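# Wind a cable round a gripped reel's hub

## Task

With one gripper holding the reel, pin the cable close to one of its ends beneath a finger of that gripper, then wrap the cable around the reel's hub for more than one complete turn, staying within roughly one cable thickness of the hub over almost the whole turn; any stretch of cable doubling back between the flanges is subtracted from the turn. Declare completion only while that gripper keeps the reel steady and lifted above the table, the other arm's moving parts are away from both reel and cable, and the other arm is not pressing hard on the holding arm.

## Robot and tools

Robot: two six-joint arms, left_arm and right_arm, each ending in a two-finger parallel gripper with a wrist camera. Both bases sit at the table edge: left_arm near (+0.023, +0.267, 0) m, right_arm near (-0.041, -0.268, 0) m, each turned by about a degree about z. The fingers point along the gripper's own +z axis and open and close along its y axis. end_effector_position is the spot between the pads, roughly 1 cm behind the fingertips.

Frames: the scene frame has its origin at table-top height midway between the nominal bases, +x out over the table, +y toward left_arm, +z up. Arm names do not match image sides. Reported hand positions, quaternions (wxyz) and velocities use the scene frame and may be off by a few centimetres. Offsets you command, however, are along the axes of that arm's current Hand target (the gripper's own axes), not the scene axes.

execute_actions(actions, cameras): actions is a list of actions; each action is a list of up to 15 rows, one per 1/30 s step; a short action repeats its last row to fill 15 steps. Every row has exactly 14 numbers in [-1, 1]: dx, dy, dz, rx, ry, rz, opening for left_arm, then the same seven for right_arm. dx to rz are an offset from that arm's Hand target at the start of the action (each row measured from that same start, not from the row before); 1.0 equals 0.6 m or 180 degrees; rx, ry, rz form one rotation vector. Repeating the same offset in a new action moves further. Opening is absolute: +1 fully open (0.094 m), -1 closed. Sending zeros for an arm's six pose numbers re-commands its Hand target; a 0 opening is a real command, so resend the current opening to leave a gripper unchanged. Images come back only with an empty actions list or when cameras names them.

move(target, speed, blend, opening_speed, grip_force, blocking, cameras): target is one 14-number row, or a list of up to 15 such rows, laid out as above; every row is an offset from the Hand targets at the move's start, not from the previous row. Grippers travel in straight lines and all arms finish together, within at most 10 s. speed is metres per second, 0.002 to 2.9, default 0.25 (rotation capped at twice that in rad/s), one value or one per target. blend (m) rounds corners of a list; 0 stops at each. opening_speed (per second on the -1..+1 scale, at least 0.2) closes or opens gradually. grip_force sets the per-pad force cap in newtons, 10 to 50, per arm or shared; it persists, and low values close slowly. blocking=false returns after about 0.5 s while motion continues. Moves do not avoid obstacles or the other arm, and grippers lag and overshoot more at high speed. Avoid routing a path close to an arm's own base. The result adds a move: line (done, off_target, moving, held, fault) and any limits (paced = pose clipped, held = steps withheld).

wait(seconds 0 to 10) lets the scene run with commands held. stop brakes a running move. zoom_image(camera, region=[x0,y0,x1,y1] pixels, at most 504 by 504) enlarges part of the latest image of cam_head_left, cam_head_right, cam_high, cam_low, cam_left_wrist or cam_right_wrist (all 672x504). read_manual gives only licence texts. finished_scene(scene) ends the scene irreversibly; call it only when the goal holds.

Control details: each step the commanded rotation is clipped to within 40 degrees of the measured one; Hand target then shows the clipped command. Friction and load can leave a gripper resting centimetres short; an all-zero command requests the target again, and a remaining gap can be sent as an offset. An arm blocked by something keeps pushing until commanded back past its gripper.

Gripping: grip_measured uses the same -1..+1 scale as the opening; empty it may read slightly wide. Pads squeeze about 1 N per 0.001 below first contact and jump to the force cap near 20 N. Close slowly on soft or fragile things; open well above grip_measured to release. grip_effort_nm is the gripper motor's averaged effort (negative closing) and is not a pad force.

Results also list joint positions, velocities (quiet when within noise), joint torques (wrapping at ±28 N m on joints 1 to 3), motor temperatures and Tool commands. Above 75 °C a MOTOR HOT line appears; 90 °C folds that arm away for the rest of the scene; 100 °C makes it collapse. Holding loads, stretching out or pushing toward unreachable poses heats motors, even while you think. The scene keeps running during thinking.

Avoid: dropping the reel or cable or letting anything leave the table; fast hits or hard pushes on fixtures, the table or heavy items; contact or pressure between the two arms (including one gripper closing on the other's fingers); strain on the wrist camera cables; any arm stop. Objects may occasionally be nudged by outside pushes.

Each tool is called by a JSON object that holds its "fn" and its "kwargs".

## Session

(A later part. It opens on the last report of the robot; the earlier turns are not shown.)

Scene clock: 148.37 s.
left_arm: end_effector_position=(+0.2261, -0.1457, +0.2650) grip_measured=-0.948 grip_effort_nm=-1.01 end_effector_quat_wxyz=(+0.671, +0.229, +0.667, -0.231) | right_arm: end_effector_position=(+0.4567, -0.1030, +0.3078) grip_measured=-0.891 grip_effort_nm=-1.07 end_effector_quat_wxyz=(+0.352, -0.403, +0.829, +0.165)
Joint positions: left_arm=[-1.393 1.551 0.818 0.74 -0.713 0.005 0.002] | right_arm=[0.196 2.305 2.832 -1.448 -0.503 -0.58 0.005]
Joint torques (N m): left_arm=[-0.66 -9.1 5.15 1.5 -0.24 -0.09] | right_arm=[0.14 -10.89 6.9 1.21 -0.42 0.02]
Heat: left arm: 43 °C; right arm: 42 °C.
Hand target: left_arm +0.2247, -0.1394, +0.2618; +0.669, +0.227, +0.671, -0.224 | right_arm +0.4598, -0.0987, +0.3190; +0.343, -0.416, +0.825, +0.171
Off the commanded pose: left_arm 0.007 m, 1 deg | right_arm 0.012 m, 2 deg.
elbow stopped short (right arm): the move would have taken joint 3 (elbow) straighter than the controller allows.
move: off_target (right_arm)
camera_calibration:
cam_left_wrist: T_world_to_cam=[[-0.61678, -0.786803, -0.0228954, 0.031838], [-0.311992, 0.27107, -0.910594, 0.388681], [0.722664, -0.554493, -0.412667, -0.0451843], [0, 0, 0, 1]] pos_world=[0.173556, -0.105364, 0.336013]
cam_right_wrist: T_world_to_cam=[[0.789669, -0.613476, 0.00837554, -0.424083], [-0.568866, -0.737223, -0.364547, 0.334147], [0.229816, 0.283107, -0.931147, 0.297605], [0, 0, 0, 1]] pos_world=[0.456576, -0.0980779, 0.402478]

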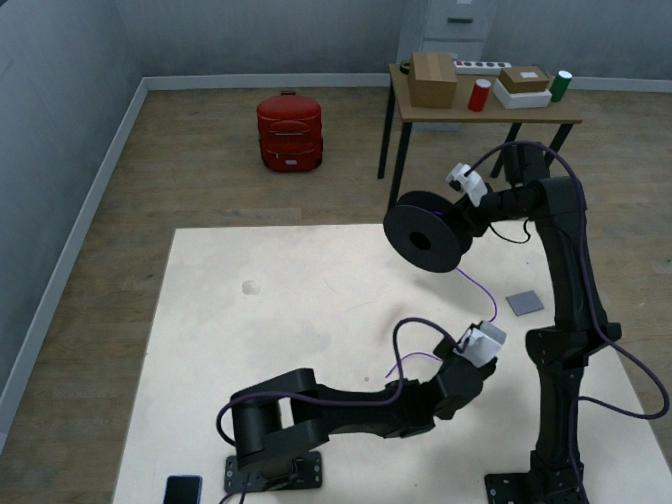

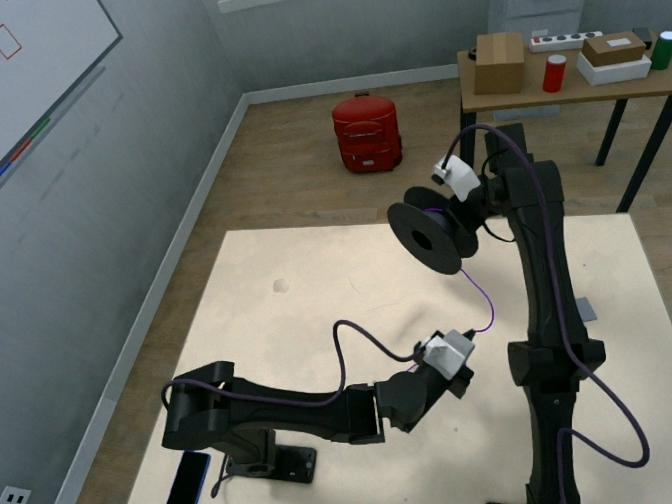

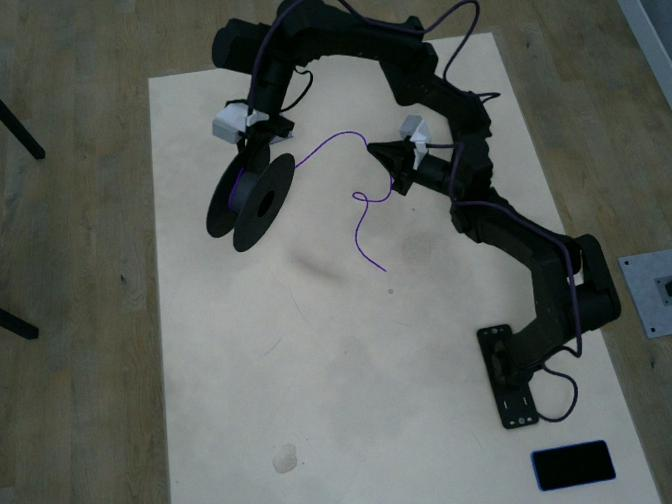

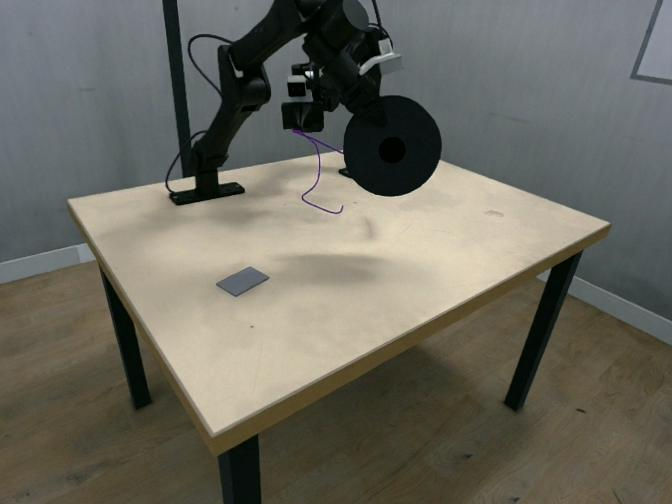

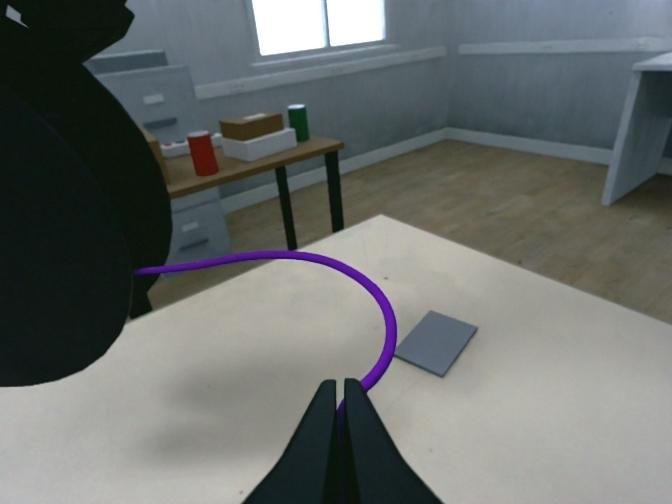

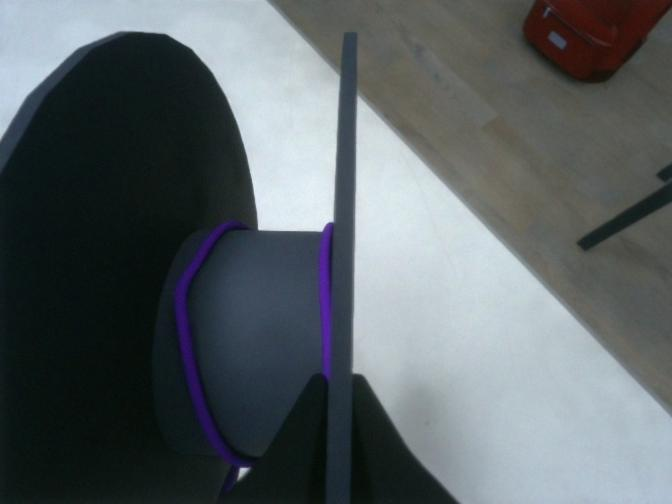

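{"fn": "move", "kwargs": {"target": [[-0.183,0.05,0.033,0,0,0,-1,0,0,0,0,0,0,-1],[-0.275,0.333,0.067,0,0,0,-1,0,0,0,0,0,0,-1],[-0.25,0.5,0.167,0,0,0,-1,0,0,0,0,0,0,-1],[-0.067,0.633,0.275,0,0,0,-1,0,0,0,0,0,0,-1]], "speed": 0.12, "blend": 0.03, "cameras": ["all"]}}

{"fn": "zoom_image", "kwargs": {"camera": "cam_head_right", "region": [350, 130, 550, 330]}}

{"fn": "zoom_image", "kwargs": {"camera": "cam_high", "region": [140, 80, 410, 320]}}

Scene clock: 154.10 s.
left_arm: end_effector_position=(+0.5665, +0.0435, +0.3048) grip_measured=-0.948 grip_effort_nm=-1.02 end_effector_quat_wxyz=(+0.660, +0.250, +0.664, -0.247) | right_arm: end_effector_position=(+0.4617, -0.1022, +0.3118) grip_measured=-0.891 grip_effort_nm=-1.08 end_effector_quat_wxyz=(+0.364, -0.402, +0.824, +0.162)
Joint positions: left_arm=[-0.27 1.902 1.414 0.48 0.467 0.005 0.002] | right_arm=[0.196 2.305 2.832 -1.42 -0.503 -0.575 0.005]
Joint torques (N m): left_arm=[2.86 -9.65 9.07 1.73 -0.42 -0.03] | right_arm=[0.16 -10.88 6.9 1.02 -0.41 -0.02]
Motor temperatures (°C): left_arm=[25 42 37 41 25 25 28] | right_arm=[26 44 40 36 30 25 30]
Heat: left arm: 42 °C; right arm: 44 °C.
Hand target: left_arm +0.5856, +0.0633, +0.3025; +0.669, +0.227, +0.671, -0.224 | right_arm +0.4598, -0.0986, +0.3191; +0.344, -0.416, +0.825, +0.171
Off the commanded pose: left_arm 0.028 m, 4 deg | right_arm 0.008 m, 3 deg.
elbow stopped short (right arm): the move would have taken joint 3 (elbow) straighter than the controller allows.
move: off_target (left_arm, right_arm)
camera_calibration:
cam_left_wrist: T_world_to_cam=[[-0.661, -0.749963, -0.0251952, 0.415612], [-0.303351, 0.297775, -0.905156, 0.472175], [0.686336, -0.590665, -0.424331, -0.144097], [0, 0, 0, 1]] pos_world=[0.516853, 0.0859786, 0.376719]
cam_right_wrist: T_world_to_cam=[[0.787012, -0.616473, 0.0239384, -0.431553], [-0.562231, -0.732659, -0.383545, 0.342302], [0.253984, 0.288396, -0.923212, 0.286786], [0, 0, 0, 1]] pos_world=[0.459252, -0.0979584, 0.406384]

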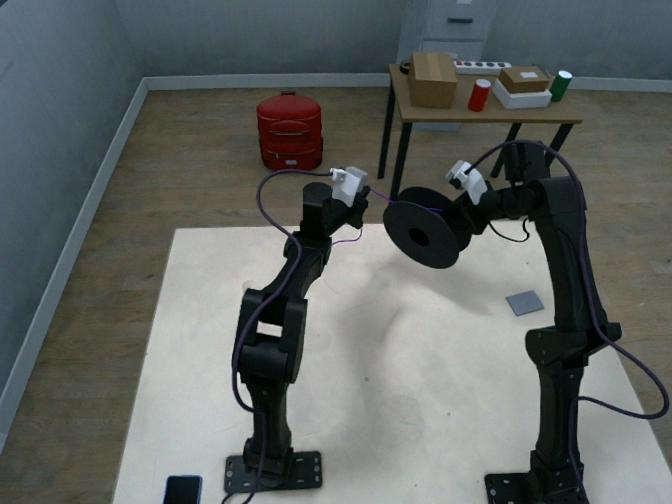

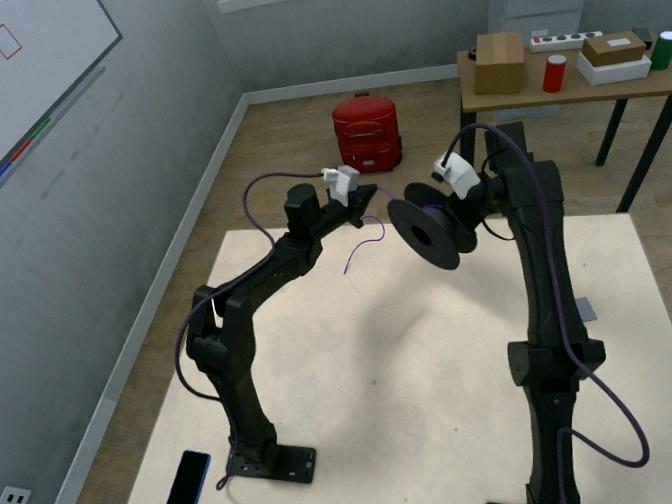

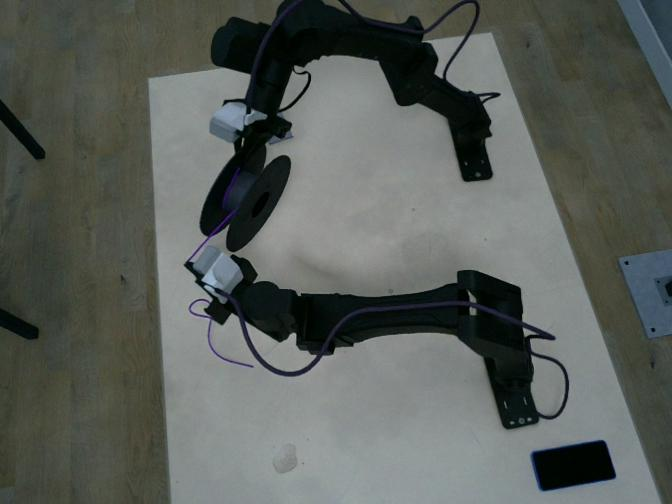

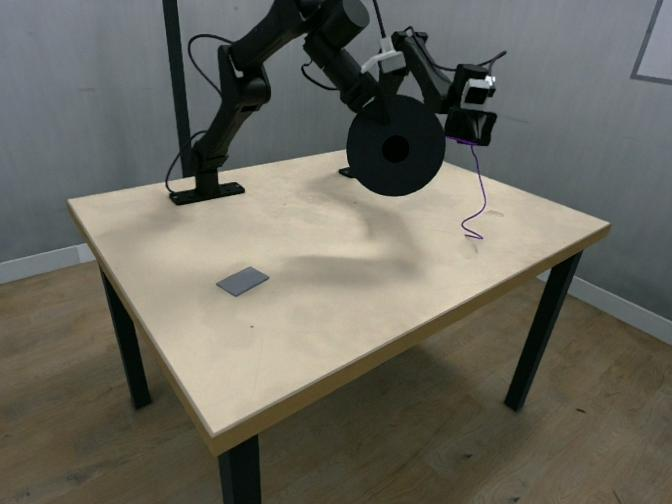

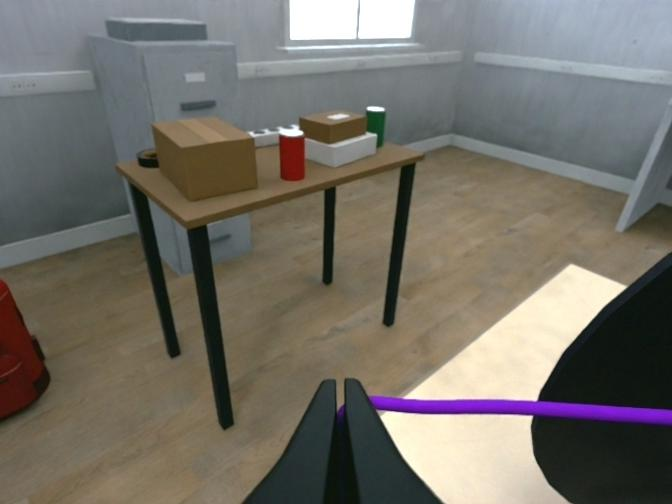

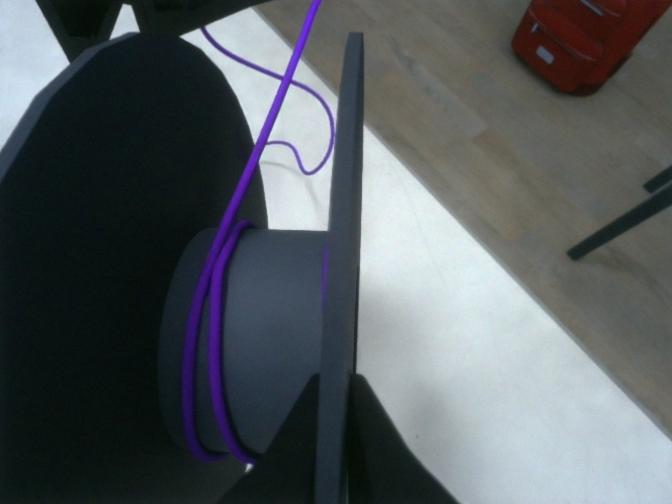

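Scaled by 2.520 from the camera's 672x504 image, which has a finer 960x720 frame.

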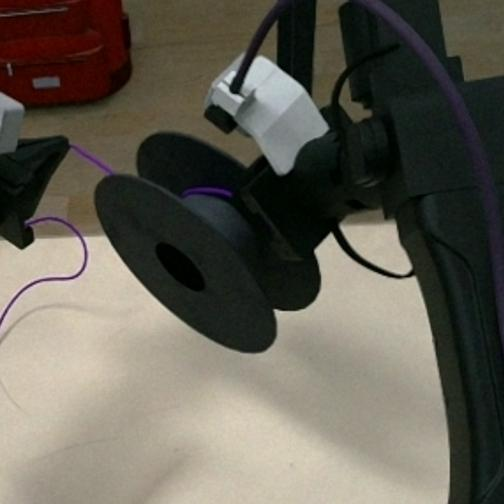

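Scaled by 1.867 from the camera's 672x504 image, which has a finer 960x720 frame.

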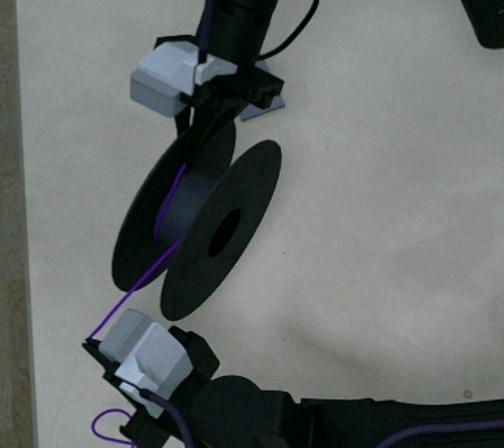

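{"fn": "move", "kwargs": {"target": [[0.117,-0.05,0,0,0,0,-1,0,0,0,0,0,0,-1],[0.117,-0.05,0,0,0,0,-0.6,0,0,0,0,0,0,-1],[0.117,-0.02,-0.15,0,0,0,-0.6,0,0,0,0,0,0,-1],[0.117,0.25,-0.4,0,0,0,-0.4,0,0,0,0,0,0,-1]], "speed": 0.15, "cameras": ["all"]}}

{"fn": "zoom_image", "kwargs": {"camera": "cam_right_wrist", "region": [80, 150, 430, 504]}}

{"fn": "zoom_image", "kwargs": {"camera": "cam_head_right", "region": [350, 130, 550, 330]}}

{"fn": "zoom_image", "kwargs": {"camera": "cam_high", "region": [160, 80, 360, 320]}}

Scene clock: 159.97 s.
left_arm: end_effector_position=(+0.4813, +0.3287, +0.2374) grip_measured=-0.402 grip_effort_nm=0.14 end_effector_quat_wxyz=(+0.675, +0.223, +0.670, -0.215) | right_arm: end_effector_position=(+0.4579, -0.1043, +0.3073) grip_measured=-0.891 grip_effort_nm=-1.07 end_effector_quat_wxyz=(+0.352, -0.400, +0.831, +0.161)
Joint positions: left_arm=[0.474 1.781 0.949 0.84 1.122 0.005 0.028] | right_arm=[0.196 2.305 2.832 -1.445 -0.493 -0.575 0.005]
Joint torques (N m): left_arm=[-0.2 -7.69 7.99 1.16 0.13 0.04] | right_arm=[0.14 -10.93 6.89 1.2 -0.51 -0.03]
Heat: left arm: 42 °C; right arm: 45 °C.
Hand target: left_arm +0.4849, +0.3282, +0.2339; +0.669, +0.227, +0.671, -0.224 | right_arm +0.4598, -0.0986, +0.3191; +0.344, -0.416, +0.825, +0.171
Off the commanded pose: left_arm 0.005 m, 1 deg | right_arm 0.013 m, 2 deg.
elbow stopped short (right arm): the move would have taken joint 3 (elbow) straighter than the controller allows.
move: off_target (right_arm); target 2's new opening was sent with left_arm's hand 0.029 m and 4 deg from that target
camera_calibration:
cam_left_wrist: T_world_to_cam=[[-0.590784, -0.806016, -0.0362375, 0.558753], [-0.315268, 0.271958, -0.9092, 0.315453], [0.742685, -0.525716, -0.414779, 0.00349614], [0, 0, 0, 1]] pos_world=[0.426958, 0.366412, 0.308508]
cam_right_wrist: T_world_to_cam=[[0.784154, -0.620451, 0.0119836, -0.425151], [-0.575244, -0.733993, -0.361038, 0.335847], [0.232802, 0.276216, -0.932474, 0.295474], [0, 0, 0, 1]] pos_world=[0.457791, -0.0988906, 0.40187]

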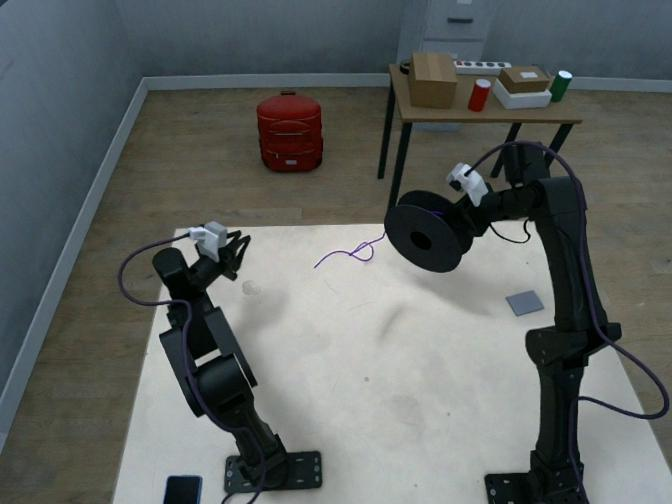

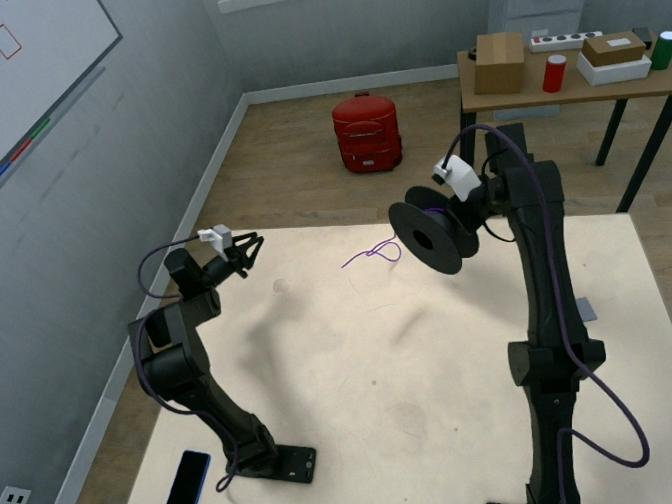

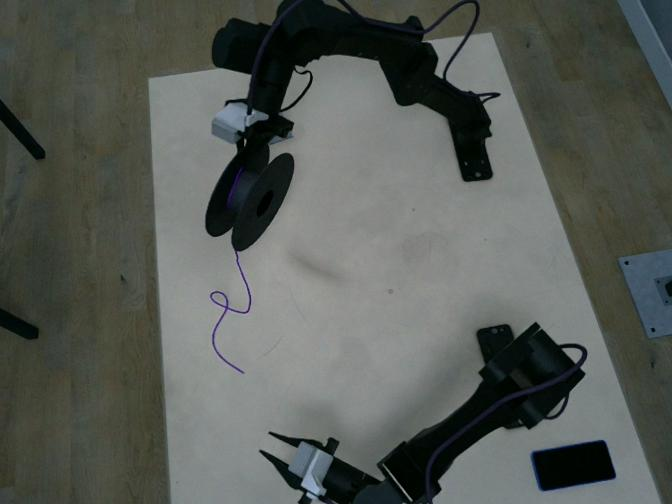

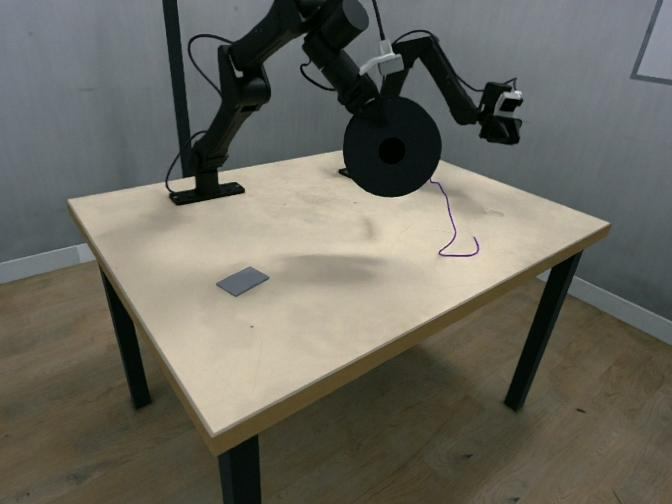

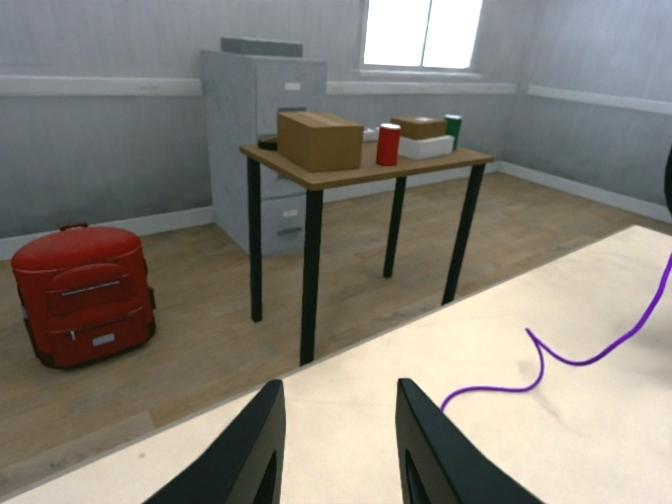

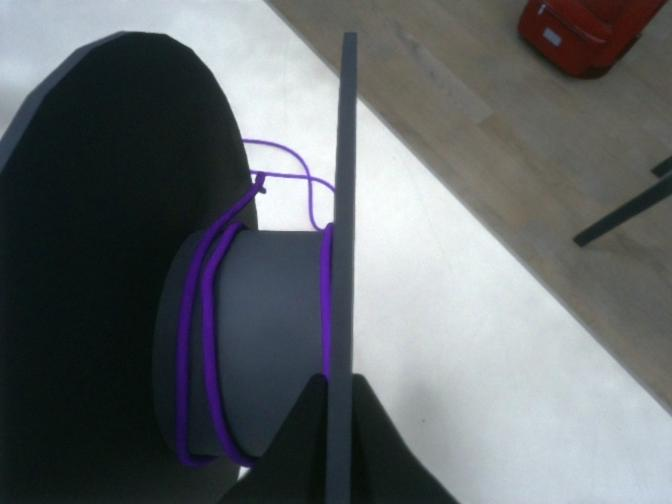

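Scaled by 1.424 from the camera's 672x504 image, which has a finer 960x720 frame.

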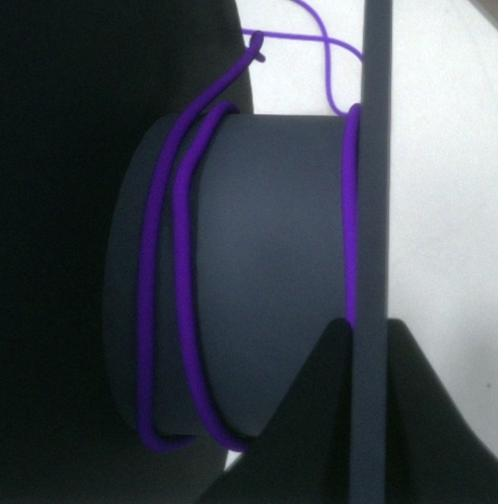

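Scaled by 2.520 from the camera's 672x504 image, which has a finer 960x720 frame.

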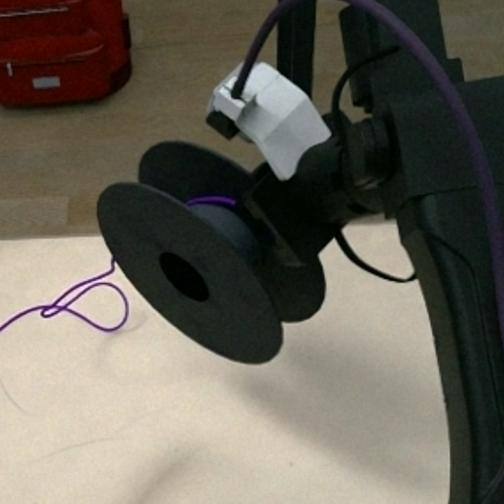

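Scaled by 2.100 from the camera's 672x504 image, which has a finer 960x720 frame.

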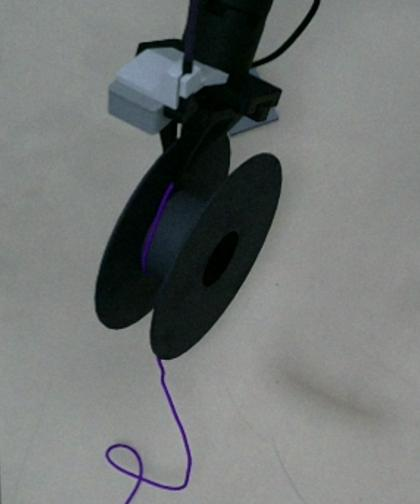

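{"fn": "finished_scene", "kwargs": {"scene": 1}}

The scene is finished: the task was done.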